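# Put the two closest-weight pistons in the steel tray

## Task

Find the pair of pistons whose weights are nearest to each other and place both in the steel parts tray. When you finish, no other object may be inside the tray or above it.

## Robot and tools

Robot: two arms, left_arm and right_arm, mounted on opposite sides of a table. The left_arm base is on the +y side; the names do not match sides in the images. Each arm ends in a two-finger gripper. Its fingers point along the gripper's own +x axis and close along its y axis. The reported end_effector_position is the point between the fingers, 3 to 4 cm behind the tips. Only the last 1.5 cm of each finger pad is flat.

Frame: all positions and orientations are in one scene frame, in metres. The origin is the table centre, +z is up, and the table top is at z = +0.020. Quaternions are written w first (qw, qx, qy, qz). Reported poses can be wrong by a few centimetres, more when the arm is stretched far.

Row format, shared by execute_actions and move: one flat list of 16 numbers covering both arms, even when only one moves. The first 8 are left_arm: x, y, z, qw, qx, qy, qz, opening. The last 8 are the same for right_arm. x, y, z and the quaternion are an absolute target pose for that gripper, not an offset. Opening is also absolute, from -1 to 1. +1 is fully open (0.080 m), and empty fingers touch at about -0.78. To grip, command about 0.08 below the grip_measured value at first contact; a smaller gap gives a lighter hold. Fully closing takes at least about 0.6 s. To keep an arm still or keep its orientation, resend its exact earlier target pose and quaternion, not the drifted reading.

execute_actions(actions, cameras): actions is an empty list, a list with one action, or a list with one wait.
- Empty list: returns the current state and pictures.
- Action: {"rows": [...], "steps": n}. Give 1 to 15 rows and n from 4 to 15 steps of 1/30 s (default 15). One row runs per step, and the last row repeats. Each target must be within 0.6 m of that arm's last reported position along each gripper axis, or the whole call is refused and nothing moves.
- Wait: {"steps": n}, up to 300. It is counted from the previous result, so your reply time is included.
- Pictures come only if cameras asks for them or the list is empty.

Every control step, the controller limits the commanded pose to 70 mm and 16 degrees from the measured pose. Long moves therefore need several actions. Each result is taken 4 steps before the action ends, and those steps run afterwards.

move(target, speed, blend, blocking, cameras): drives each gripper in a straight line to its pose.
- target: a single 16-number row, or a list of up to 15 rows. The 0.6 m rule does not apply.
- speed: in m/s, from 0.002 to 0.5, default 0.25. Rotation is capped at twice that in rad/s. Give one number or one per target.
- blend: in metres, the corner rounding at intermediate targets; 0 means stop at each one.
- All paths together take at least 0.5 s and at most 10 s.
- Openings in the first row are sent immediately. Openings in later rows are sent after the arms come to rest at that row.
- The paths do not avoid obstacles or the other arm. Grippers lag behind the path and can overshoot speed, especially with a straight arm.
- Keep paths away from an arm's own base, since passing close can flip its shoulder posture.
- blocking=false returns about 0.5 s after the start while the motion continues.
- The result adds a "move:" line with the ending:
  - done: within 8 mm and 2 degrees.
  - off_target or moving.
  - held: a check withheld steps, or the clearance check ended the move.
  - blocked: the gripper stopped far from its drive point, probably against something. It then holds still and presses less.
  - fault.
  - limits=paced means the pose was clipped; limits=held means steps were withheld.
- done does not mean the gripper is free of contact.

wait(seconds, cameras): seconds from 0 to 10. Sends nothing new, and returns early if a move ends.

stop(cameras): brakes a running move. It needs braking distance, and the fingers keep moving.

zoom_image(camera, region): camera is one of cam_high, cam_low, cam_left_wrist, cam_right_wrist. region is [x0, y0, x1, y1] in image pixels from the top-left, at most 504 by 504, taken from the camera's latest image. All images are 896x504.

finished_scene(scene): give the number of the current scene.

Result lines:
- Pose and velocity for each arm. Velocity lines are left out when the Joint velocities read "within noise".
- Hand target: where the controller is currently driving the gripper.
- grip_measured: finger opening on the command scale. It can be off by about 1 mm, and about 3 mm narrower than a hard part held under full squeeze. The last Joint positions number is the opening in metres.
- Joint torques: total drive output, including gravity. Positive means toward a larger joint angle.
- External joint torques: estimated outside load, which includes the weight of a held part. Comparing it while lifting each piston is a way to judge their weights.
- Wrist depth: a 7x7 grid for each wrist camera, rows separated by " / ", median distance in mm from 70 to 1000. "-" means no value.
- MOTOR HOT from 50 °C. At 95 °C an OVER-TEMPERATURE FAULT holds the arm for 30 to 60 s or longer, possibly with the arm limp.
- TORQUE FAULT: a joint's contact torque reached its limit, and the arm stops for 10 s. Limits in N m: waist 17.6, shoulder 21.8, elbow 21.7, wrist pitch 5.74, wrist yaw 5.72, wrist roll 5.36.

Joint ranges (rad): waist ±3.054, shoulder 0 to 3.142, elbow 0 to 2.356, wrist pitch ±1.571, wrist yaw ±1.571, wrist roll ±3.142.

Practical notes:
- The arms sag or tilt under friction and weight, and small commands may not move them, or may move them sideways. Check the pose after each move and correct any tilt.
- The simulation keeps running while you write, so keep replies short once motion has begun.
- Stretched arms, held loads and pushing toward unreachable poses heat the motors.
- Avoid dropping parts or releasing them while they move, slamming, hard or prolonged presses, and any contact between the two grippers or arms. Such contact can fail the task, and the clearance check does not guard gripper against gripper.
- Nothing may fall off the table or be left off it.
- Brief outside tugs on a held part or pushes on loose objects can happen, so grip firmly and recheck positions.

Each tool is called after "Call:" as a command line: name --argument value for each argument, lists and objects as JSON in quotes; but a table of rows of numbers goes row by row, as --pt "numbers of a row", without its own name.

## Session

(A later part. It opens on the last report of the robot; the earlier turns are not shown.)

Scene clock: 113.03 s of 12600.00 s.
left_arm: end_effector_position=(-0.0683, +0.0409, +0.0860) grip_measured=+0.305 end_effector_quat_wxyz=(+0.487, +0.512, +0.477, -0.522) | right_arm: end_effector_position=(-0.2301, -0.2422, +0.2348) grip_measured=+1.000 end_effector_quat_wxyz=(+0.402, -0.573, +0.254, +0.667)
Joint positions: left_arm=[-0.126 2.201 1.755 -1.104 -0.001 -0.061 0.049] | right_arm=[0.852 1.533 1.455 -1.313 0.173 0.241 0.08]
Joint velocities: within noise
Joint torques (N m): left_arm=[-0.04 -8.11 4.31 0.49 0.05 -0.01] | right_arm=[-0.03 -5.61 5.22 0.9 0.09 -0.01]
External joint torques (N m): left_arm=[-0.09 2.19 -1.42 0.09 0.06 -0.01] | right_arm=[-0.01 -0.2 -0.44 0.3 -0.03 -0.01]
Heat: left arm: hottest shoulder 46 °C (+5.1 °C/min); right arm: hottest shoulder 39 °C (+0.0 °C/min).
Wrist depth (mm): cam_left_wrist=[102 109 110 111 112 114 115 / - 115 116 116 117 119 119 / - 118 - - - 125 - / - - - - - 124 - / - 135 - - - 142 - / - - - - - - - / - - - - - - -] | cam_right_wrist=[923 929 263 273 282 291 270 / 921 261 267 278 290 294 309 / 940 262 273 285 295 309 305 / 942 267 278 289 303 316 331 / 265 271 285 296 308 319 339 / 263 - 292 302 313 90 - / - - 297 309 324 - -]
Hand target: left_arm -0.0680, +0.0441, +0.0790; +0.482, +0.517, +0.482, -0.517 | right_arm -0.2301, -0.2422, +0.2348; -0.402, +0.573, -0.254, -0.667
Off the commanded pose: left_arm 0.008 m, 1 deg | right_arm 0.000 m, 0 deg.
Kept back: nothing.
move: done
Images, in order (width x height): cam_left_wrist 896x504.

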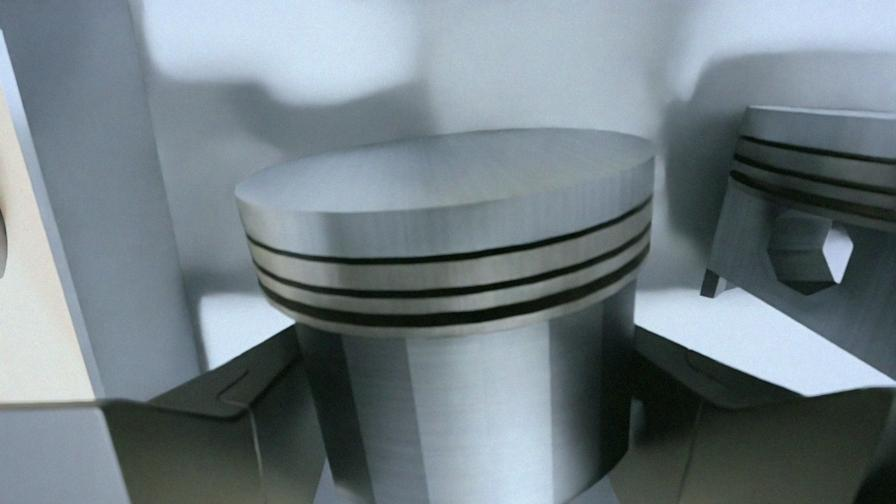

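Call:
move --pt "-0.068 0.044 0.17 0.4823 0.5171 0.4823 -0.5171 0 -0.2301 -0.2422 0.2348 0.402 -0.573 0.254 0.667 1" --pt "0.1746 0.1353 0.20 0.2534 0.6601 0.2534 -0.6601 0.0 -0.2301 -0.2422 0.2348 0.402 -0.573 0.254 0.667 1" --pt "0.1746 0.1353 0.147 0.2534 0.6601 0.2534 -0.6601 0.0 -0.2301 -0.2422 0.2348 0.402 -0.573 0.254 0.667 1" --speed '[0.15,0.25,0.1]' --blend '[0.03,0,0]' --cameras '["cam_left_wrist","cam_high","cam_low"]'

Scene clock: 116.40 s of 12600.00 s.
left_arm: end_effector_position=(+0.1762, +0.1349, +0.1496) grip_measured=+0.305 end_effector_quat_wxyz=(+0.258, +0.661, +0.253, -0.658) | right_arm: end_effector_position=(-0.2301, -0.2422, +0.2348) grip_measured=+1.000 end_effector_quat_wxyz=(+0.402, -0.573, +0.254, +0.667)
Joint positions: left_arm=[0.525 1.985 1.68 -1.258 -0.003 1.351 0.049] | right_arm=[0.852 1.533 1.455 -1.313 0.173 0.241 0.08]
Joint velocities: within noise
Joint torques (N m): left_arm=[-0.23 -7.77 4.78 0.45 0.18 0.15] | right_arm=[-0.03 -5.76 5.13 0.89 0.15 0]
External joint torques (N m): left_arm=[-0.19 1.1 -0.98 0.12 0.14 0.15] | right_arm=[-0.07 -0.4 -0.54 0.28 0.04 -0.01]
Heat: left arm: hottest shoulder 47 °C (+6.1 °C/min); right arm: hottest shoulder 39 °C (+0.0 °C/min).
Wrist depth (mm): cam_left_wrist=[165 168 171 172 176 177 180 / 174 120 122 123 123 127 190 / 183 125 - - - 134 201 / 194 195 - - - 168 213 / 204 206 - - - 188 226 / 212 - - - - - 238 / - - - - - - -] | cam_right_wrist=[901 937 262 271 281 289 302 / 929 261 267 276 289 296 312 / 915 262 273 283 294 308 304 / 943 267 278 289 302 316 332 / 265 271 284 297 306 318 340 / 262 - 291 301 313 90 - / - - 297 309 324 - -]
Hand target: left_arm +0.1746, +0.1353, +0.1471; +0.253, +0.660, +0.253, -0.660 | right_arm -0.2301, -0.2422, +0.2348; -0.402, +0.573, -0.254, -0.667
Off the commanded pose: left_arm 0.003 m, 1 deg | right_arm 0.000 m, 0 deg.
Kept back: nothing.
move: done
Images, in order (width x height): cam_high 896x504, cam_low 896x504, cam_left_wrist 896x504.

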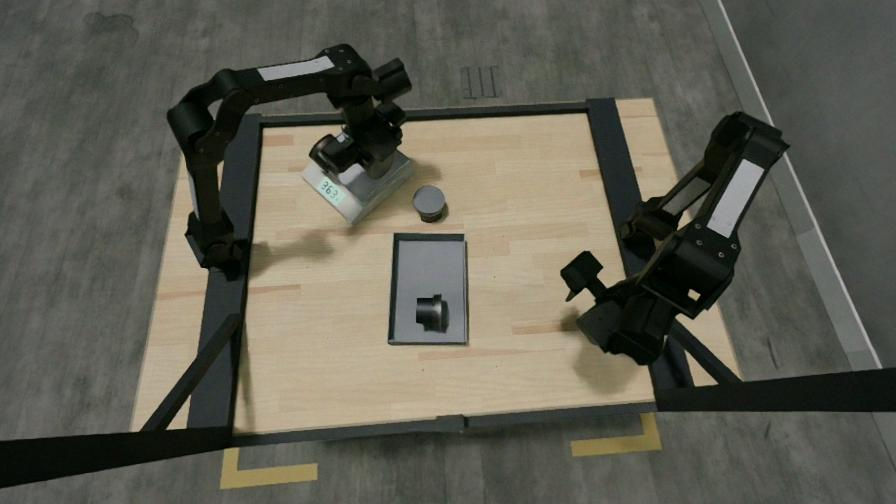

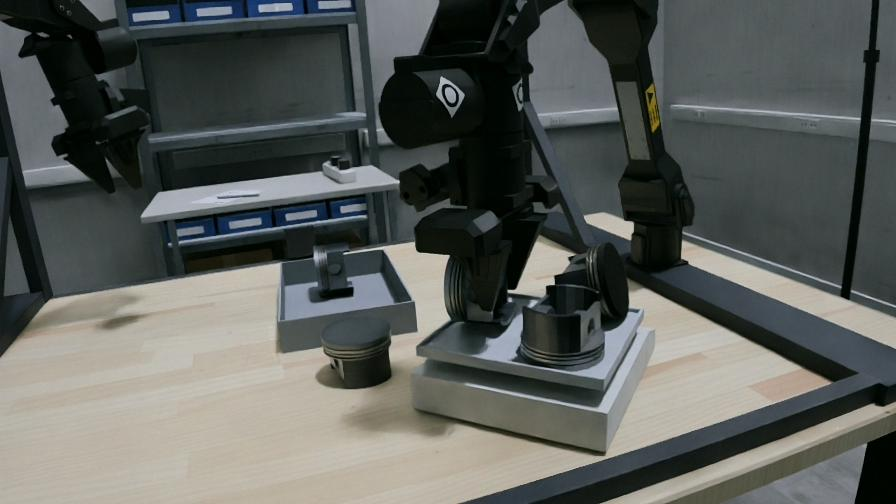

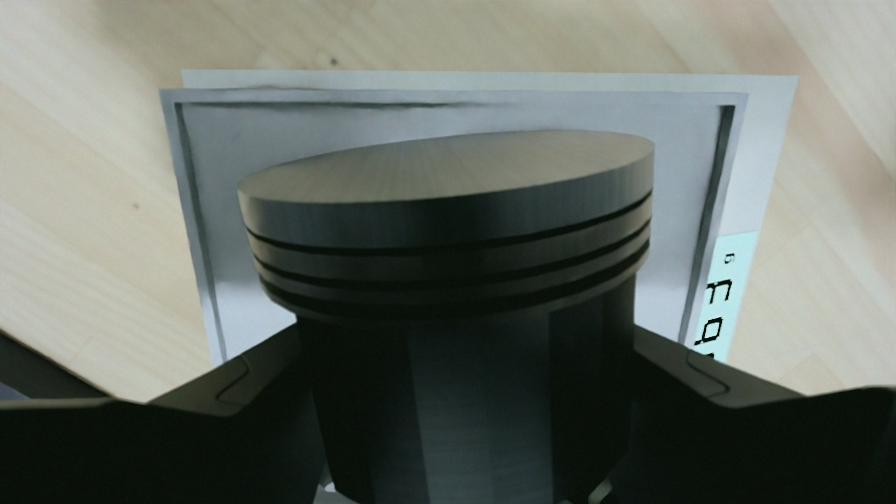

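Call:
move --pt "0.1746 0.1353 0.147 0.2244 0.6706 0.2244 -0.6706 0.0 -0.2301 -0.2422 0.2348 0.402 -0.573 0.254 0.667 1" --pt "0.1746 0.1353 0.1405 0.2244 0.6706 0.2244 -0.6706 0.0 -0.2301 -0.2422 0.2348 0.402 -0.573 0.254 0.667 1" --speed '[0.1,0.03]' --cameras '["cam_left_wrist","cam_high"]'

Call:
zoom_image --camera "cam_high" --region '[290, 100, 430, 240]'

Scene clock: 117.57 s of 12600.00 s.
left_arm: end_effector_position=(+0.1763, +0.1347, +0.1443) grip_measured=+0.305 end_effector_quat_wxyz=(+0.230, +0.672, +0.223, -0.668) | right_arm: end_effector_position=(-0.2301, -0.2422, +0.2348) grip_measured=+1.000 end_effector_quat_wxyz=(+0.402, -0.573, +0.254, +0.667)
Joint positions: left_arm=[0.525 1.985 1.658 -1.234 -0.003 1.438 0.049] | right_arm=[0.852 1.533 1.455 -1.313 0.173 0.241 0.08]
Joint velocities: within noise
Joint torques (N m): left_arm=[-0.26 -7.44 4.51 0.52 0.18 0.14] | right_arm=[-0.1 -5.8 5.37 0.92 0.1 0.04]
External joint torques (N m): left_arm=[-0.26 1.43 -1.25 0.17 0.13 0.14] | right_arm=[-0.09 -0.43 -0.29 0.32 -0.01 0.04]
Heat: left arm: hottest shoulder 47 °C (+5.0 °C/min); right arm: hottest shoulder 39 °C (+0.0 °C/min).
Wrist depth (mm): cam_left_wrist=[162 163 165 168 169 171 174 / 170 135 118 117 114 121 184 / 179 119 - - - 129 194 / 188 189 - - - 138 207 / 200 202 - - - 175 220 / 208 - - - - - 232 / - - - - - - -] | cam_right_wrist=[893 926 262 270 282 289 303 / 921 261 267 276 288 297 311 / 935 262 272 283 296 308 305 / 949 267 279 289 303 316 332 / 267 271 285 296 307 318 339 / 262 - 291 302 314 90 - / - - 297 310 322 - -]
Hand target: left_arm +0.1746, +0.1353, +0.1406; +0.224, +0.671, +0.224, -0.670 | right_arm -0.2301, -0.2422, +0.2348; -0.402, +0.573, -0.254, -0.667
Off the commanded pose: left_arm 0.004 m, 1 deg | right_arm 0.000 m, 0 deg.
Kept back: nothing.
move: done
Images, in order (width x height): cam_high 896x504, cam_left_wrist 896x504.

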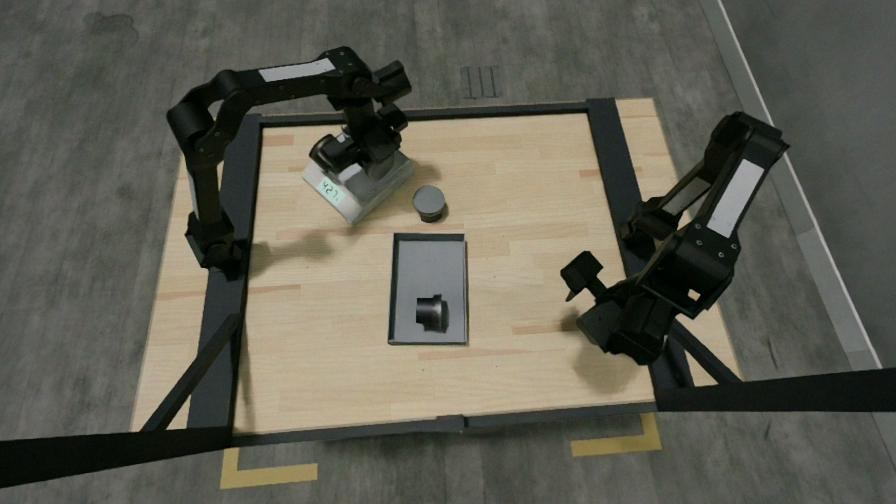

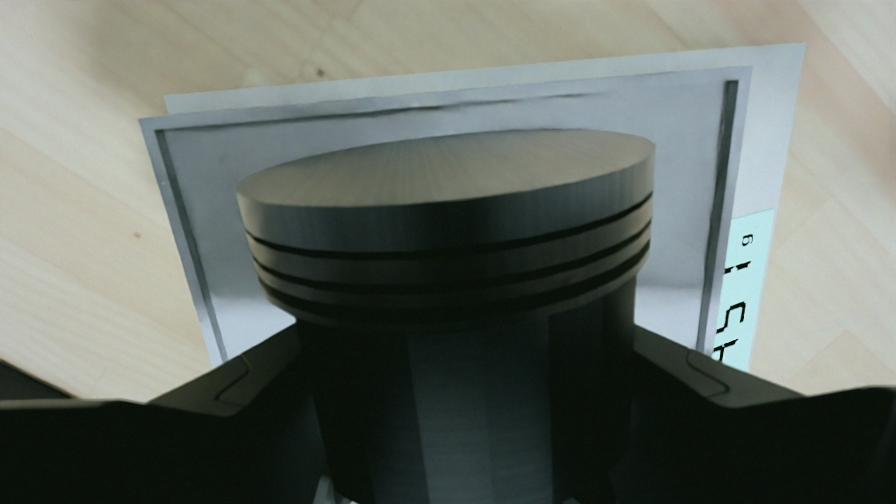

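Scaled by 3.600.

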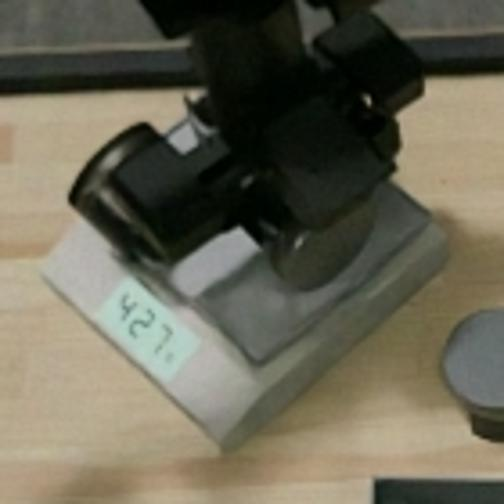

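Contact. Release gently and lift.

Call:
move --pt "0.1750 0.1350 0.1400 0.2244 0.6706 0.2244 -0.6706 0.45 -0.2301 -0.2422 0.2348 0.402 -0.573 0.254 0.667 1" --pt "0.1755 0.1345 0.1400 0.2244 0.6706 0.2244 -0.6706 0.75 -0.2301 -0.2422 0.2348 0.402 -0.573 0.254 0.667 1" --pt "0.1755 0.1345 0.21 0.2244 0.6706 0.2244 -0.6706 0.9 -0.2301 -0.2422 0.2348 0.402 -0.573 0.254 0.667 1" --speed '[0.1,0.03,0.15]' --cameras '["cam_left_wrist","cam_high","cam_low"]'

Call:
zoom_image --camera "cam_high" --region '[290, 100, 430, 240]'

Scene clock: 121.20 s of 12600.00 s.
left_arm: end_effector_position=(+0.1752, +0.1366, +0.2121) grip_measured=+0.897 end_effector_quat_wxyz=(+0.228, +0.671, +0.224, -0.669) | right_arm: end_effector_position=(-0.2301, -0.2422, +0.2348) grip_measured=+1.000 end_effector_quat_wxyz=(+0.402, -0.573, +0.254, +0.667)
Joint positions: left_arm=[0.525 1.995 1.943 -1.513 -0.003 1.439 0.075] | right_arm=[0.852 1.533 1.455 -1.313 0.173 0.241 0.08]
Joint velocities: within noise
Joint torques (N m): left_arm=[-0.14 -6.65 6.4 0.25 0.17 0.14] | right_arm=[-0.08 -5.61 5.24 0.89 0.13 0.04]
External joint torques (N m): left_arm=[-0.1 2.28 0.69 -0.08 0.11 0.15] | right_arm=[-0.05 -0.24 -0.42 0.29 0.02 0.04]
Heat: left arm: hottest shoulder 46 °C (+5.1 °C/min); right arm: hottest shoulder 39 °C (+0.0 °C/min).
Wrist depth (mm): cam_left_wrist=[222 224 227 230 232 236 240 / 232 234 183 182 186 248 254 / 245 247 124 124 197 262 267 / 256 260 195 129 207 277 285 / 261 272 197 199 215 291 301 / - - 181 208 170 - - / - - 199 311 170 - -] | cam_right_wrist=[893 930 261 270 281 290 303 / 914 262 267 277 289 295 312 / 927 262 274 283 294 307 305 / 962 268 277 289 302 314 331 / 265 272 285 295 307 318 340 / 262 - 291 303 314 90 - / - - 297 309 322 - -]
Hand target: left_arm +0.1755, +0.1345, +0.2101; +0.225, +0.671, +0.224, -0.670 | right_arm -0.2301, -0.2422, +0.2348; -0.402, +0.573, -0.254, -0.667
Off the commanded pose: left_arm 0.003 m, 0 deg | right_arm 0.000 m, 0 deg.
Kept back: nothing.
move: done
Images, in order (width x height): cam_high 896x504, cam_low 896x504, cam_left_wrist 896x504.

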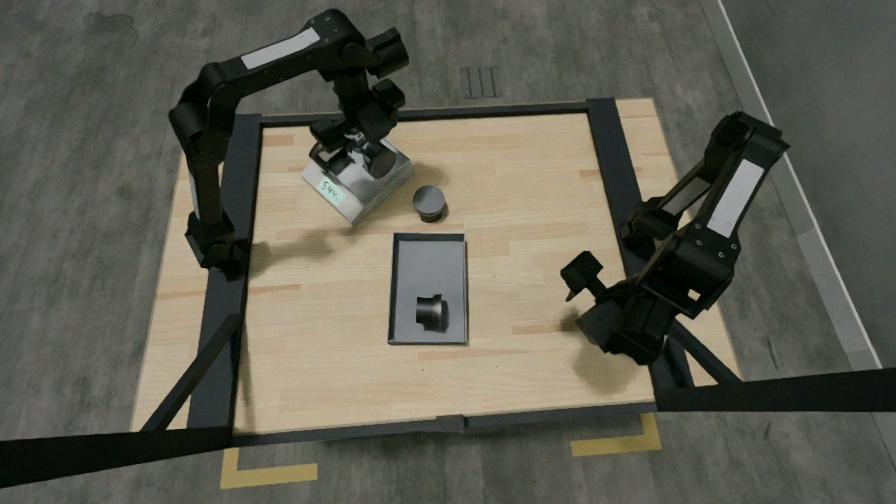

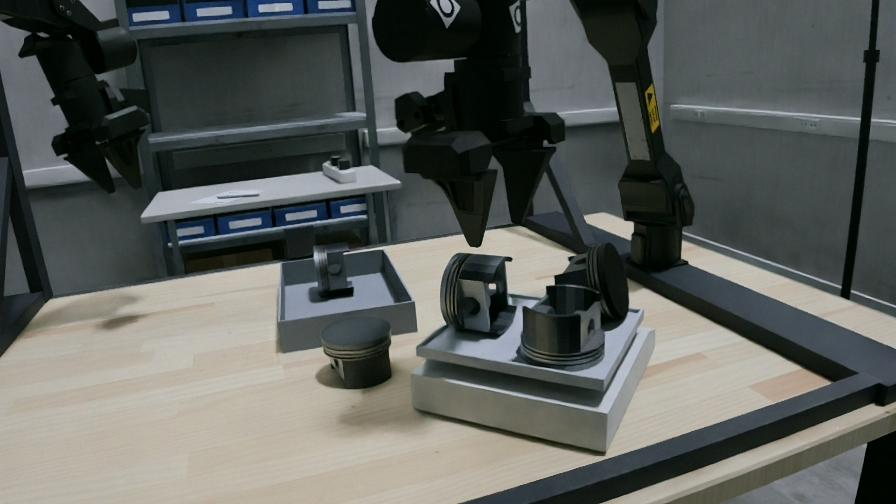

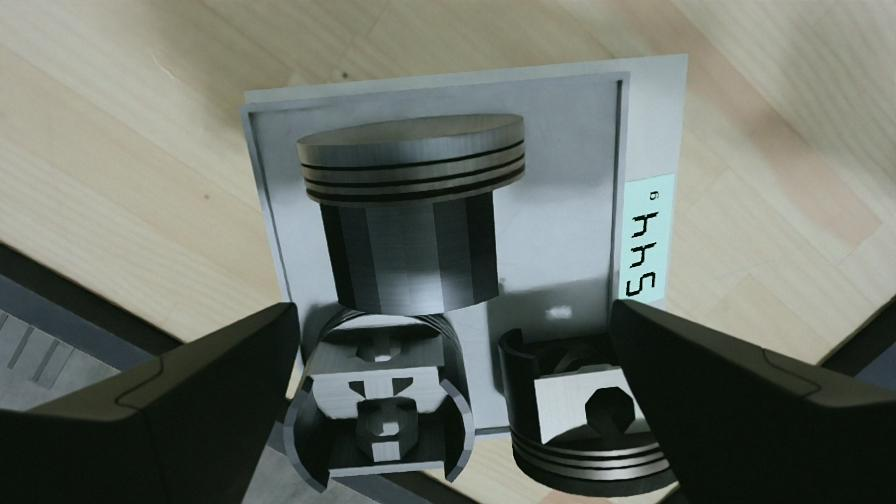

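Scaled by 3.600.

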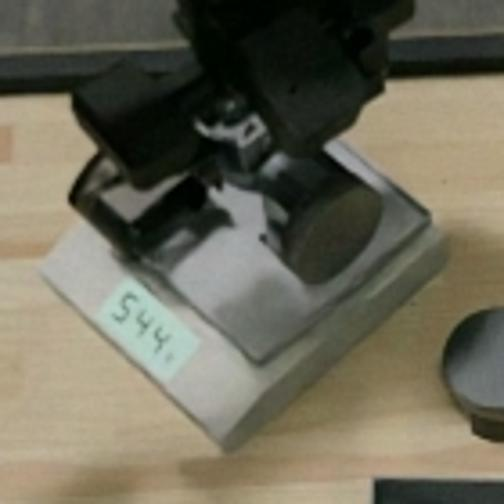

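Call:
move --pt "0.09 0.01 0.15 0.2534 0.6601 0.2534 -0.6601 1 -0.2301 -0.2422 0.2348 0.402 -0.573 0.254 0.667 1" --pt "0.09 0.01 0.115 0.2534 0.6601 0.2534 -0.6601 1 -0.2301 -0.2422 0.2348 0.402 -0.573 0.254 0.667 1" --speed '[0.25,0.15]' --cameras '["cam_left_wrist","cam_high"]'

Scene clock: 122.83 s of 12600.00 s.
left_arm: end_effector_position=(+0.0891, +0.0081, +0.1201) grip_measured=+1.000 end_effector_quat_wxyz=(+0.256, +0.661, +0.246, -0.661) end_effector_velocity=(+0.000, -0.001, -0.003) end_effector_angular_velocity=(-0.006, -0.009, +0.005) | right_arm: end_effector_position=(-0.2301, -0.2422, +0.2348) grip_measured=+1.000 end_effector_quat_wxyz=(+0.402, -0.573, +0.254, +0.667)
Joint positions: left_arm=[0.224 2.388 2.207 -1.377 -0.001 1.064 0.08] | right_arm=[0.852 1.533 1.455 -1.313 0.173 0.241 0.08]
Joint velocities: left_arm=[-0.002 -0.002 -0.017 0.022 -0.007 -0.007 0] | right_arm=[within noise]
Joint torques (N m): left_arm=[0.22 -9.83 4.56 0.46 0.09 -0.13] | right_arm=[-0.06 -5.81 5.22 0.94 0.12 0.01]
External joint torques (N m): left_arm=[0.28 1.49 -1.2 0.11 0.05 -0.13] | right_arm=[-0.04 -0.44 -0.45 0.33 0.01 0]
Heat: left arm: hottest shoulder 46 °C (+5.0 °C/min); right arm: hottest shoulder 39 °C (+0.0 °C/min).
Wrist depth (mm): cam_left_wrist=[139 140 142 145 145 143 147 / 145 148 150 152 153 143 156 / 153 156 155 112 160 159 158 / 163 165 163 117 168 175 144 / 172 169 123 123 126 181 188 / - - 189 131 194 87 - / - - 199 186 186 - -] | cam_right_wrist=[917 926 262 272 281 290 303 / 930 260 267 278 291 296 314 / 926 263 273 284 295 309 305 / 945 268 277 290 303 316 331 / 266 272 284 295 307 317 339 / 263 - 292 302 315 90 - / - - 296 307 324 - -]
Hand target: left_arm +0.0901, +0.0100, +0.1151; +0.253, +0.660, +0.254, -0.660 | right_arm -0.2301, -0.2422, +0.2348; -0.402, +0.573, -0.254, -0.667
Off the commanded pose: left_arm 0.005 m, 1 deg | right_arm 0.000 m, 0 deg.
Kept back: nothing.
move: done
Images, in order (width x height): cam_high 896x504, cam_left_wrist 896x504.

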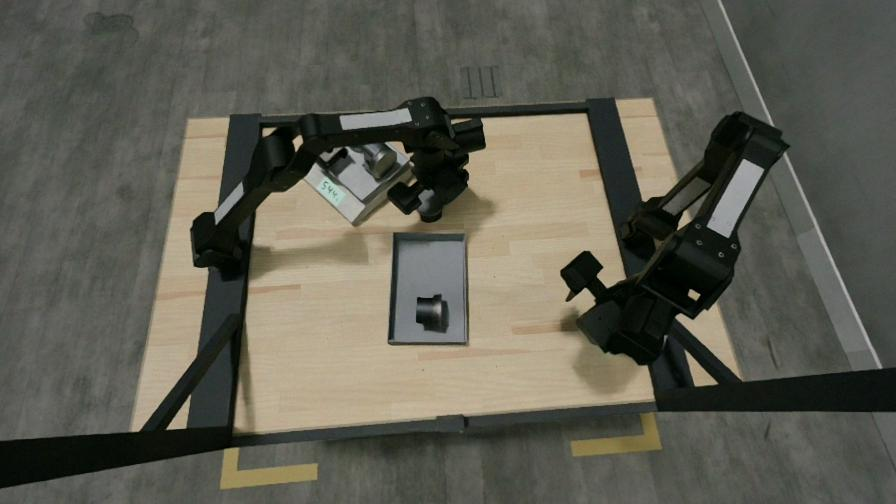

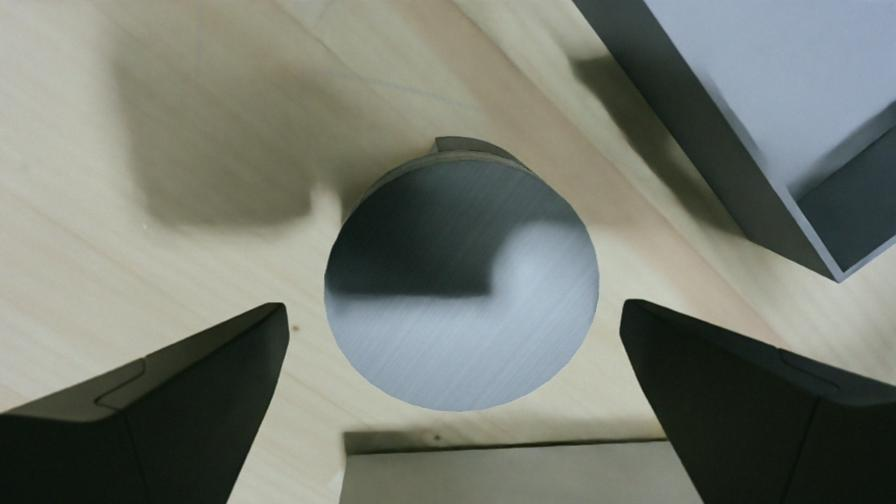

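Call:
move --pt "0.0885 0.012 0.076 0.2534 0.6601 0.2534 -0.6601 1 -0.2301 -0.2422 0.2348 0.402 -0.573 0.254 0.667 1" --pt "0.0885 0.012 0.076 0.2534 0.6601 0.2534 -0.6601 0.5 -0.2301 -0.2422 0.2348 0.402 -0.573 0.254 0.667 1" --pt "0.0885 0.012 0.14 0.2534 0.6601 0.2534 -0.6601 0.5 -0.2301 -0.2422 0.2348 0.402 -0.573 0.254 0.667 1" --pt "-0.060 0.032 0.15 0.4823 0.5171 0.4823 -0.5171 0.5 -0.2301 -0.2422 0.2348 0.402 -0.573 0.254 0.667 1" --pt "-0.060 0.032 0.095 0.4823 0.5171 0.4823 -0.5171 0.5 -0.2301 -0.2422 0.2348 0.402 -0.573 0.254 0.667 1" --speed '[0.08,0.08,0.2,0.25,0.12]' --blend '[0,0,0.03,0.01,0]' --cameras '["cam_left_wrist","cam_high","cam_low"]'

Scene clock: 127.20 s of 12600.00 s.
left_arm: end_effector_position=(-0.0607, +0.0308, +0.0956) grip_measured=+0.764 end_effector_quat_wxyz=(+0.481, +0.518, +0.480, -0.519) | right_arm: end_effector_position=(-0.2301, -0.2422, +0.2348) grip_measured=+1.000 end_effector_quat_wxyz=(+0.402, -0.573, +0.254, +0.667)
Joint positions: left_arm=[-0.105 2.249 1.872 -1.191 0 -0.036 0.069] | right_arm=[0.852 1.533 1.455 -1.313 0.173 0.241 0.08]
Joint velocities: within noise
Joint torques (N m): left_arm=[0.05 -10.02 4.76 0.48 0 -0.13] | right_arm=[-0.12 -5.69 5.21 0.9 0.1 0]
External joint torques (N m): left_arm=[0.05 0.5 -0.98 0.1 0.01 -0.13] | right_arm=[-0.12 -0.27 -0.47 0.3 -0.01 -0.01]
Heat: left arm: hottest shoulder 47 °C (+5.1 °C/min); right arm: hottest shoulder 39 °C (+0.0 °C/min).
Wrist depth (mm): cam_left_wrist=[- 110 117 117 118 120 122 / - 120 122 125 126 127 128 / - 126 128 - 132 135 91 / 137 128 - - - 142 111 / 146 103 - - - 151 110 / - - - - 83 - - / - - - - 88 - -] | cam_right_wrist=[907 924 262 273 282 291 278 / 921 260 266 276 288 296 310 / 945 263 273 283 296 307 305 / 941 268 279 289 302 315 331 / 267 272 284 295 307 319 339 / 263 - 293 302 315 90 - / - - 297 308 322 - -]
Hand target: left_arm -0.0601, +0.0320, +0.0951; +0.482, +0.517, +0.482, -0.517 | right_arm -0.2301, -0.2422, +0.2348; -0.402, +0.573, -0.254, -0.667
Off the commanded pose: left_arm 0.001 m, 0 deg | right_arm 0.000 m, 0 deg.
Kept back: nothing.
move: done
Images, in order (width x height): cam_high 896x504, cam_low 896x504, cam_left_wrist 896x504.

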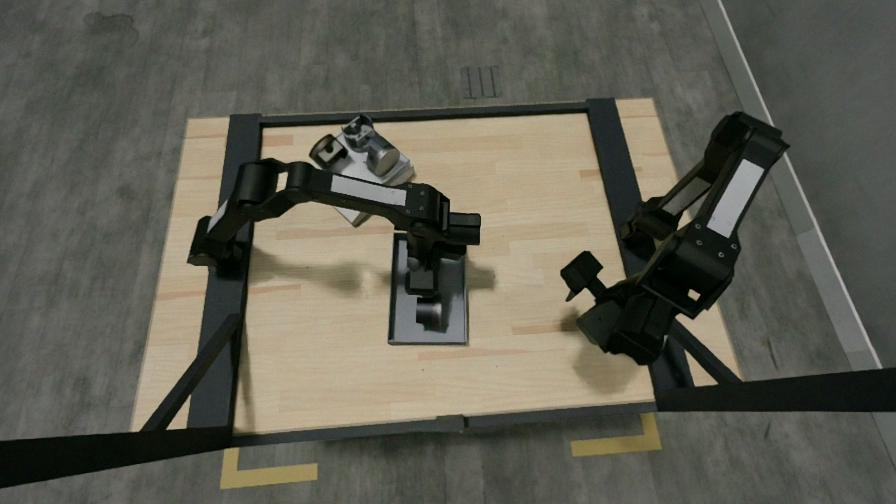

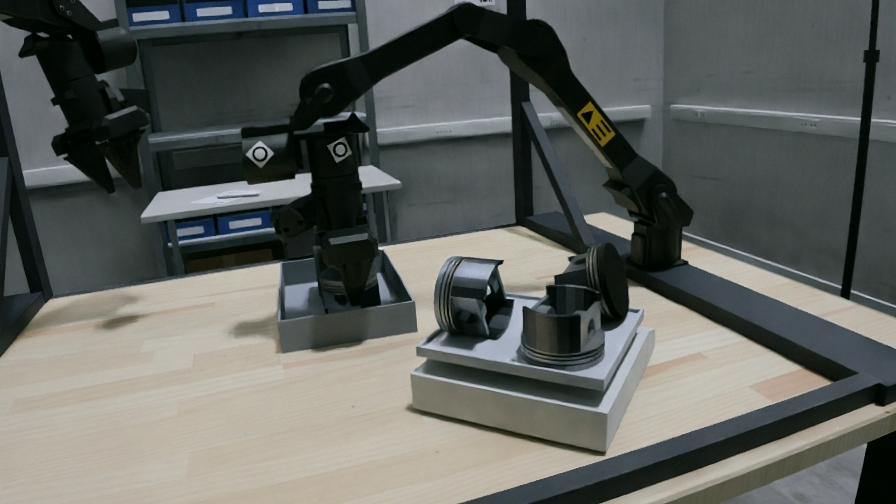

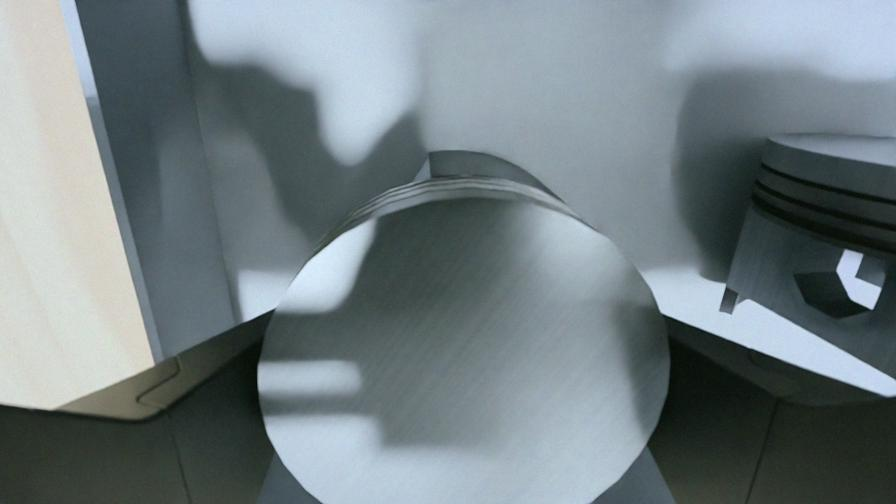

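Call:
move --pt "-0.060 0.032 0.0795 0.4823 0.5171 0.4823 -0.5171 0.5 -0.2301 -0.2422 0.2348 0.402 -0.573 0.254 0.667 1" --speed 0.06 --cameras '["cam_left_wrist","cam_high","cam_low"]'

Call:
zoom_image --camera "cam_low" --region '[400, 220, 680, 460]'

Call:
zoom_image --camera "cam_high" --region '[290, 100, 430, 240]'

Scene clock: 128.20 s of 12600.00 s.
left_arm: end_effector_position=(-0.0607, +0.0303, +0.0844) grip_measured=+0.764 end_effector_quat_wxyz=(+0.484, +0.515, +0.478, -0.522) | right_arm: end_effector_position=(-0.2301, -0.2422, +0.2348) grip_measured=+1.000 end_effector_quat_wxyz=(+0.402, -0.573, +0.254, +0.667)
Joint positions: left_arm=[-0.105 2.249 1.827 -1.136 0 -0.036 0.069] | right_arm=[0.852 1.533 1.455 -1.313 0.173 0.241 0.08]
Joint velocities: within noise
Joint torques (N m): left_arm=[0.03 -8.77 4.77 0.49 0 -0.13] | right_arm=[-0.04 -5.8 5.28 0.92 0.12 0]
External joint torques (N m): left_arm=[0.03 1.9 -0.97 0.12 0.01 -0.13] | right_arm=[-0.05 -0.42 -0.4 0.3 0.01 0]
Heat: left arm: hottest shoulder 47 °C (+5.1 °C/min); right arm: hottest shoulder 39 °C (+0.0 °C/min).
Wrist depth (mm): cam_left_wrist=[- 104 106 107 109 111 112 / - - 113 113 116 116 118 / - 116 118 - 121 123 95 / - 118 - - - 130 103 / - 102 - - - 137 108 / - - - - 83 - - / - - - - 88 - -] | cam_right_wrist=[909 903 261 272 283 288 280 / 919 261 265 277 289 295 310 / 933 262 274 282 295 307 305 / 948 267 278 289 302 315 332 / 265 271 285 295 307 317 340 / 263 - 293 303 315 90 - / - - 297 310 324 - -]
Hand target: left_arm -0.0601, +0.0320, +0.0796; +0.482, +0.517, +0.482, -0.517 | right_arm -0.2301, -0.2422, +0.2348; -0.402, +0.573, -0.254, -0.667
Off the commanded pose: left_arm 0.005 m, 1 deg | right_arm 0.000 m, 0 deg.
Kept back: nothing.
move: done
Images, in order (width x height): cam_high 896x504, cam_low 896x504, cam_left_wrist 896x504.

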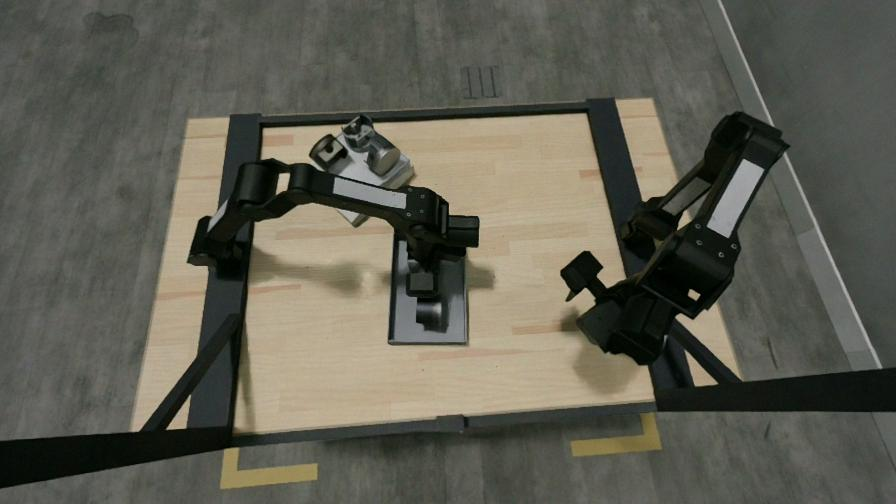

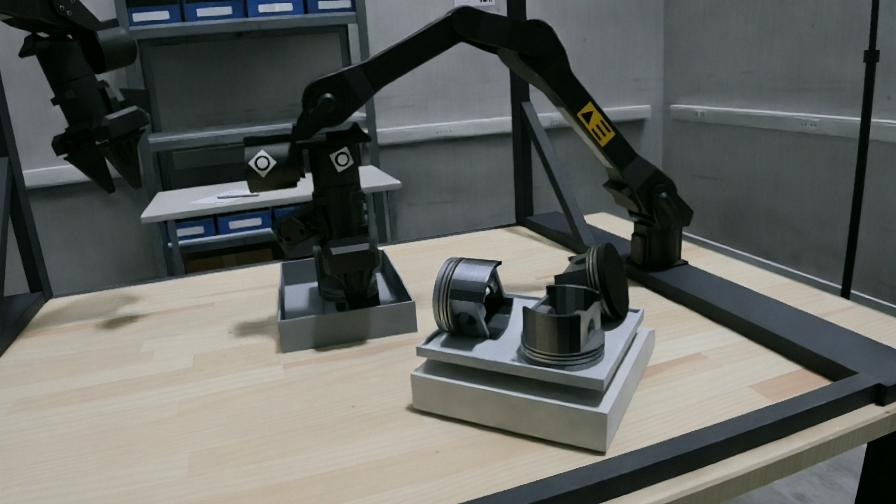

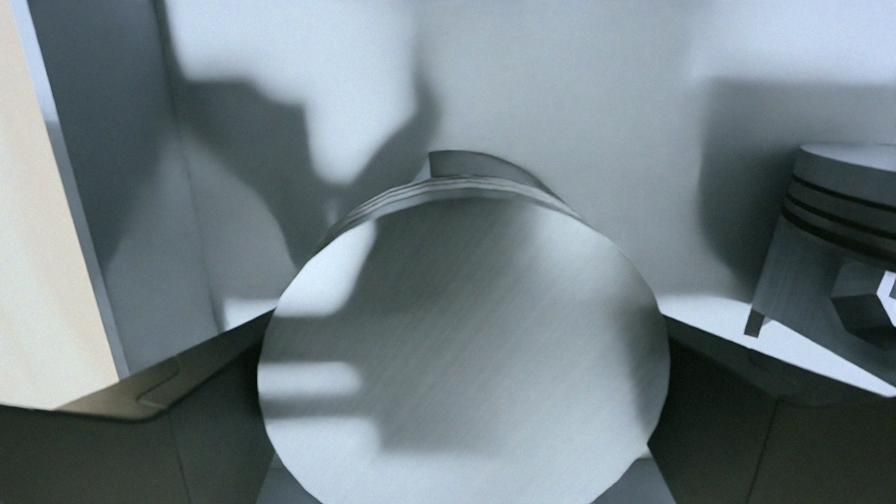

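Scaled by 1.800.

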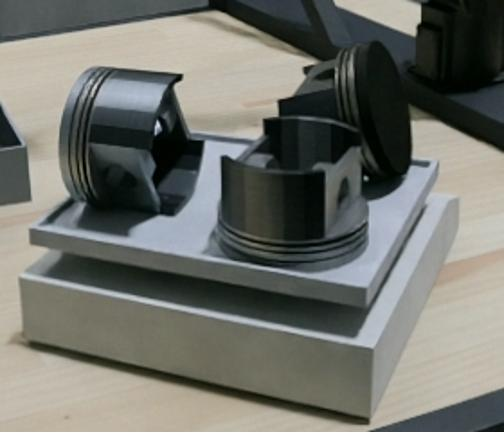

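Scaled by 3.600.

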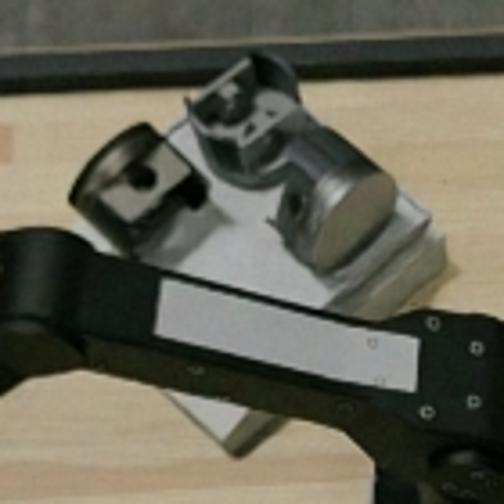

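Call:
move --pt "-0.060 0.032 0.077 0.4823 0.5171 0.4823 -0.5171 0.5 -0.2301 -0.2422 0.2348 0.402 -0.573 0.254 0.667 1" --speed 0.03 --cameras '["cam_high","cam_low"]'

Call:
zoom_image --camera "cam_high" --region '[290, 100, 430, 240]'

Call:
zoom_image --camera "cam_low" --region '[250, 220, 450, 380]'

Scene clock: 129.13 s of 12600.00 s.
left_arm: end_effector_position=(-0.0607, +0.0301, +0.0822) grip_measured=+0.764 end_effector_quat_wxyz=(+0.484, +0.515, +0.478, -0.522) | right_arm: end_effector_position=(-0.2301, -0.2422, +0.2348) grip_measured=+1.000 end_effector_quat_wxyz=(+0.402, -0.573, +0.254, +0.667)
Joint positions: left_arm=[-0.105 2.251 1.821 -1.127 0 -0.036 0.069] | right_arm=[0.852 1.533 1.455 -1.313 0.173 0.241 0.08]
Joint velocities: within noise
Joint torques (N m): left_arm=[0.05 -8.67 4.73 0.48 0 -0.13] | right_arm=[-0.03 -5.8 5.2 0.9 0.13 0.03]
External joint torques (N m): left_arm=[-0.02 2.01 -1.04 0.08 0.02 -0.13] | right_arm=[-0.03 -0.37 -0.51 0.29 0.02 0.02]
Heat: left arm: hottest shoulder 48 °C (+5.1 °C/min); right arm: hottest shoulder 39 °C (+0.0 °C/min).
Wrist depth (mm): cam_left_wrist=[- 103 105 105 105 109 110 / - - 111 111 114 114 115 / - 114 116 - 118 121 96 / - 110 - - - 129 103 / - 102 - - - 133 103 / - - - - 83 - - / - - - - 88 - -] | cam_right_wrist=[908 926 262 271 282 290 278 / 941 261 268 277 289 295 307 / 934 263 273 283 296 307 305 / 948 267 278 288 302 315 329 / 265 270 284 296 307 317 340 / 261 - 292 303 316 90 - / - - 296 308 322 - -]
Hand target: left_arm -0.0601, +0.0320, +0.0771; +0.482, +0.517, +0.482, -0.517 | right_arm -0.2301, -0.2422, +0.2348; -0.402, +0.573, -0.254, -0.667
Off the commanded pose: left_arm 0.006 m, 1 deg | right_arm 0.000 m, 0 deg.
Kept back: nothing.
move: done
Images, in order (width x height): cam_high 896x504, cam_low 896x504.

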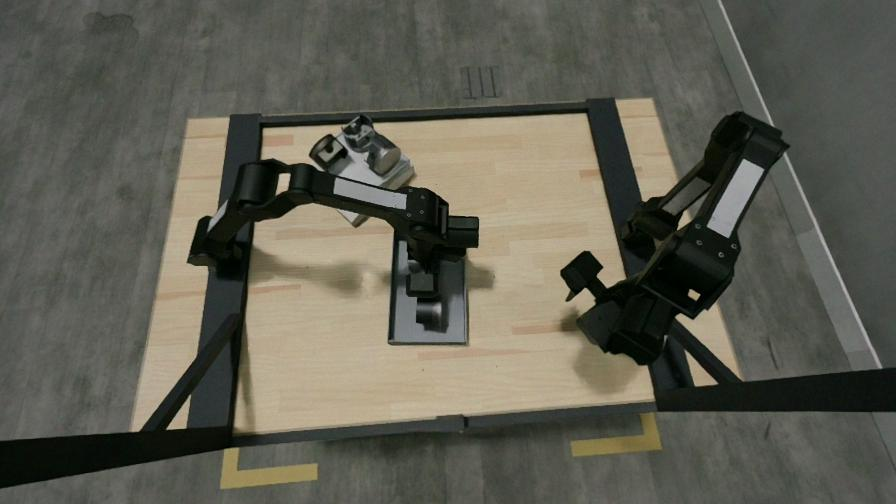

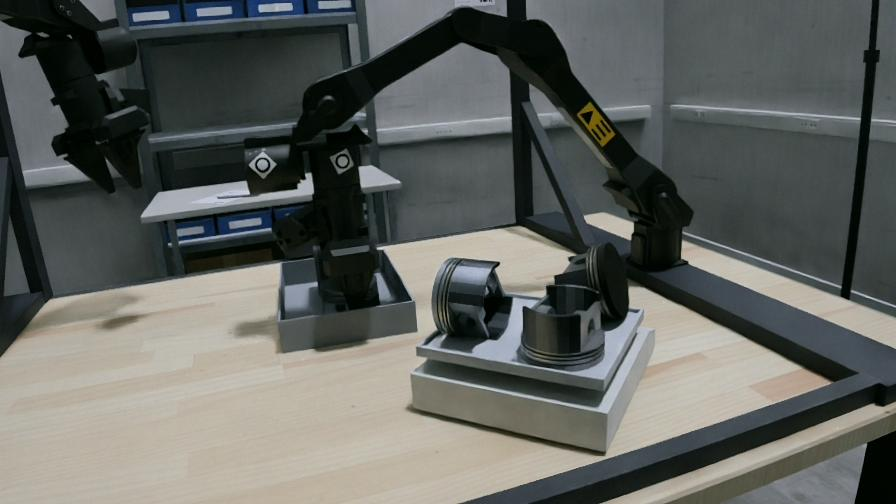

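Scaled by 3.600.

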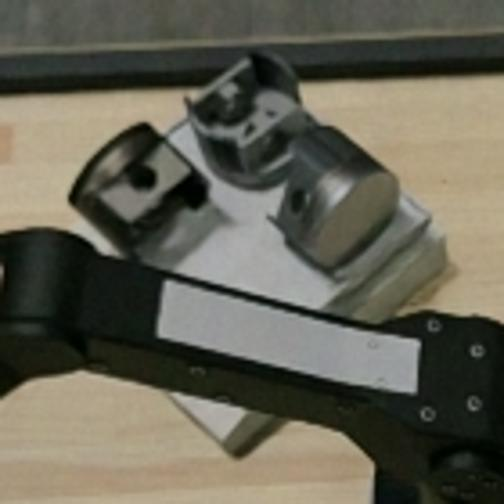

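Scaled by 2.520.

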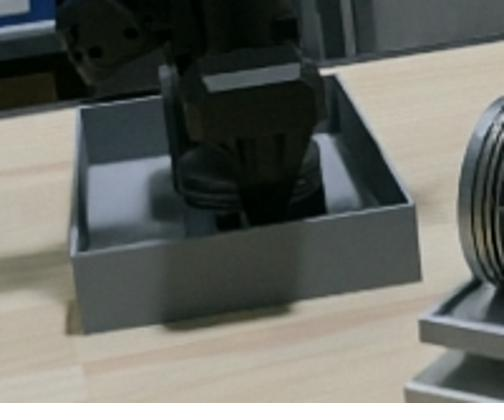

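Call:
move --pt "-0.060 0.032 0.0745 0.4823 0.5171 0.4823 -0.5171 0.5 -0.2301 -0.2422 0.2348 0.402 -0.573 0.254 0.667 1" --speed 0.03 --cameras '["cam_high","cam_low"]'

Call:
zoom_image --camera "cam_low" --region '[400, 220, 680, 460]'

Scene clock: 130.07 s of 12600.00 s.
left_arm: end_effector_position=(-0.0608, +0.0299, +0.0812) grip_measured=+0.764 end_effector_quat_wxyz=(+0.485, +0.514, +0.477, -0.523) | right_arm: end_effector_position=(-0.2301, -0.2422, +0.2348) grip_measured=+1.000 end_effector_quat_wxyz=(+0.402, -0.573, +0.254, +0.667)
Joint positions: left_arm=[-0.105 2.251 1.817 -1.121 0 -0.036 0.069] | right_arm=[0.852 1.533 1.455 -1.313 0.173 0.241 0.08]
Joint velocities: within noise
Joint torques (N m): left_arm=[0.05 -8.45 4.46 0.65 0 -0.13] | right_arm=[-0.16 -5.76 5.19 0.9 0.09 0.03]
External joint torques (N m): left_arm=[0.06 2.22 -1.3 0.27 0.01 -0.13] | right_arm=[-0.17 -0.44 -0.42 0.29 -0.02 0.02]
Heat: left arm: hottest shoulder 48 °C (+5.1 °C/min); right arm: hottest shoulder 39 °C (+0.0 °C/min).
Wrist depth (mm): cam_left_wrist=[- 103 105 105 105 109 109 / - - 110 111 114 113 115 / - 114 116 - 118 121 95 / - 110 - - - 129 105 / - 102 - - - 133 103 / - - - - 83 - - / - - - - 88 - -] | cam_right_wrist=[911 934 262 272 281 290 278 / 923 261 267 277 289 296 308 / 945 263 273 284 295 306 305 / 946 268 278 289 302 315 331 / 265 271 285 296 307 318 339 / 262 - 292 303 314 90 - / - - 296 310 324 - -]
Hand target: left_arm -0.0601, +0.0320, +0.0746; +0.482, +0.517, +0.482, -0.517 | right_arm -0.2301, -0.2422, +0.2348; -0.402, +0.573, -0.254, -0.667
Off the commanded pose: left_arm 0.007 m, 1 deg | right_arm 0.000 m, 0 deg.
Kept back: nothing.
move: done
Images, in order (width x height): cam_high 896x504, cam_low 896x504.

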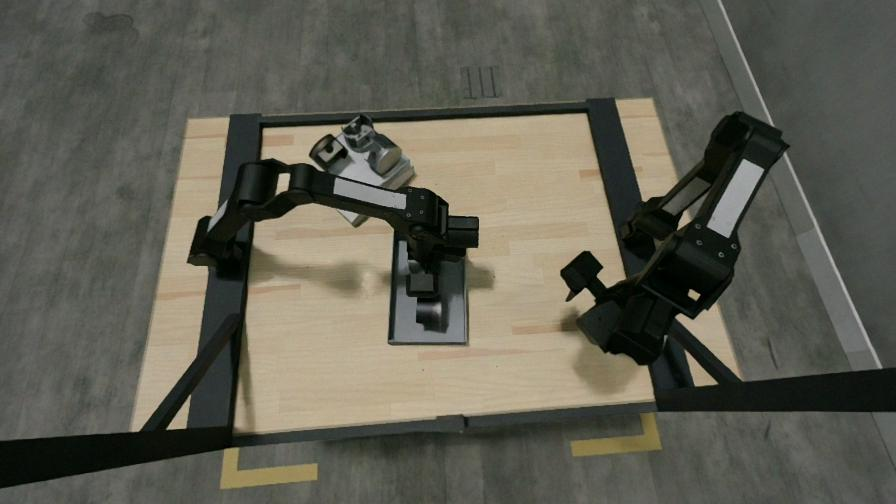

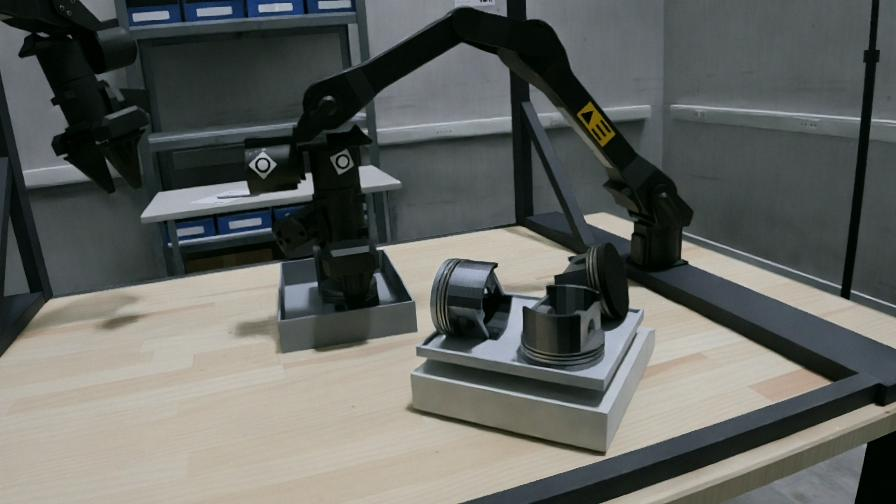

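Scaled by 1.800.

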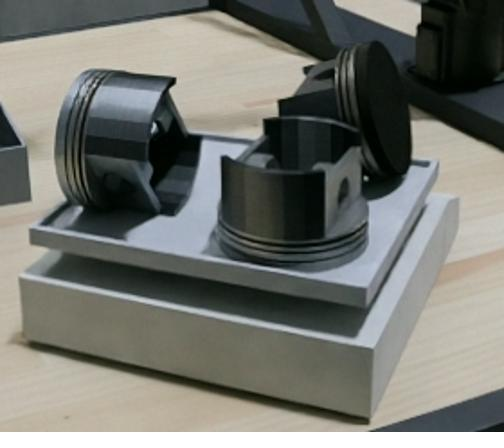

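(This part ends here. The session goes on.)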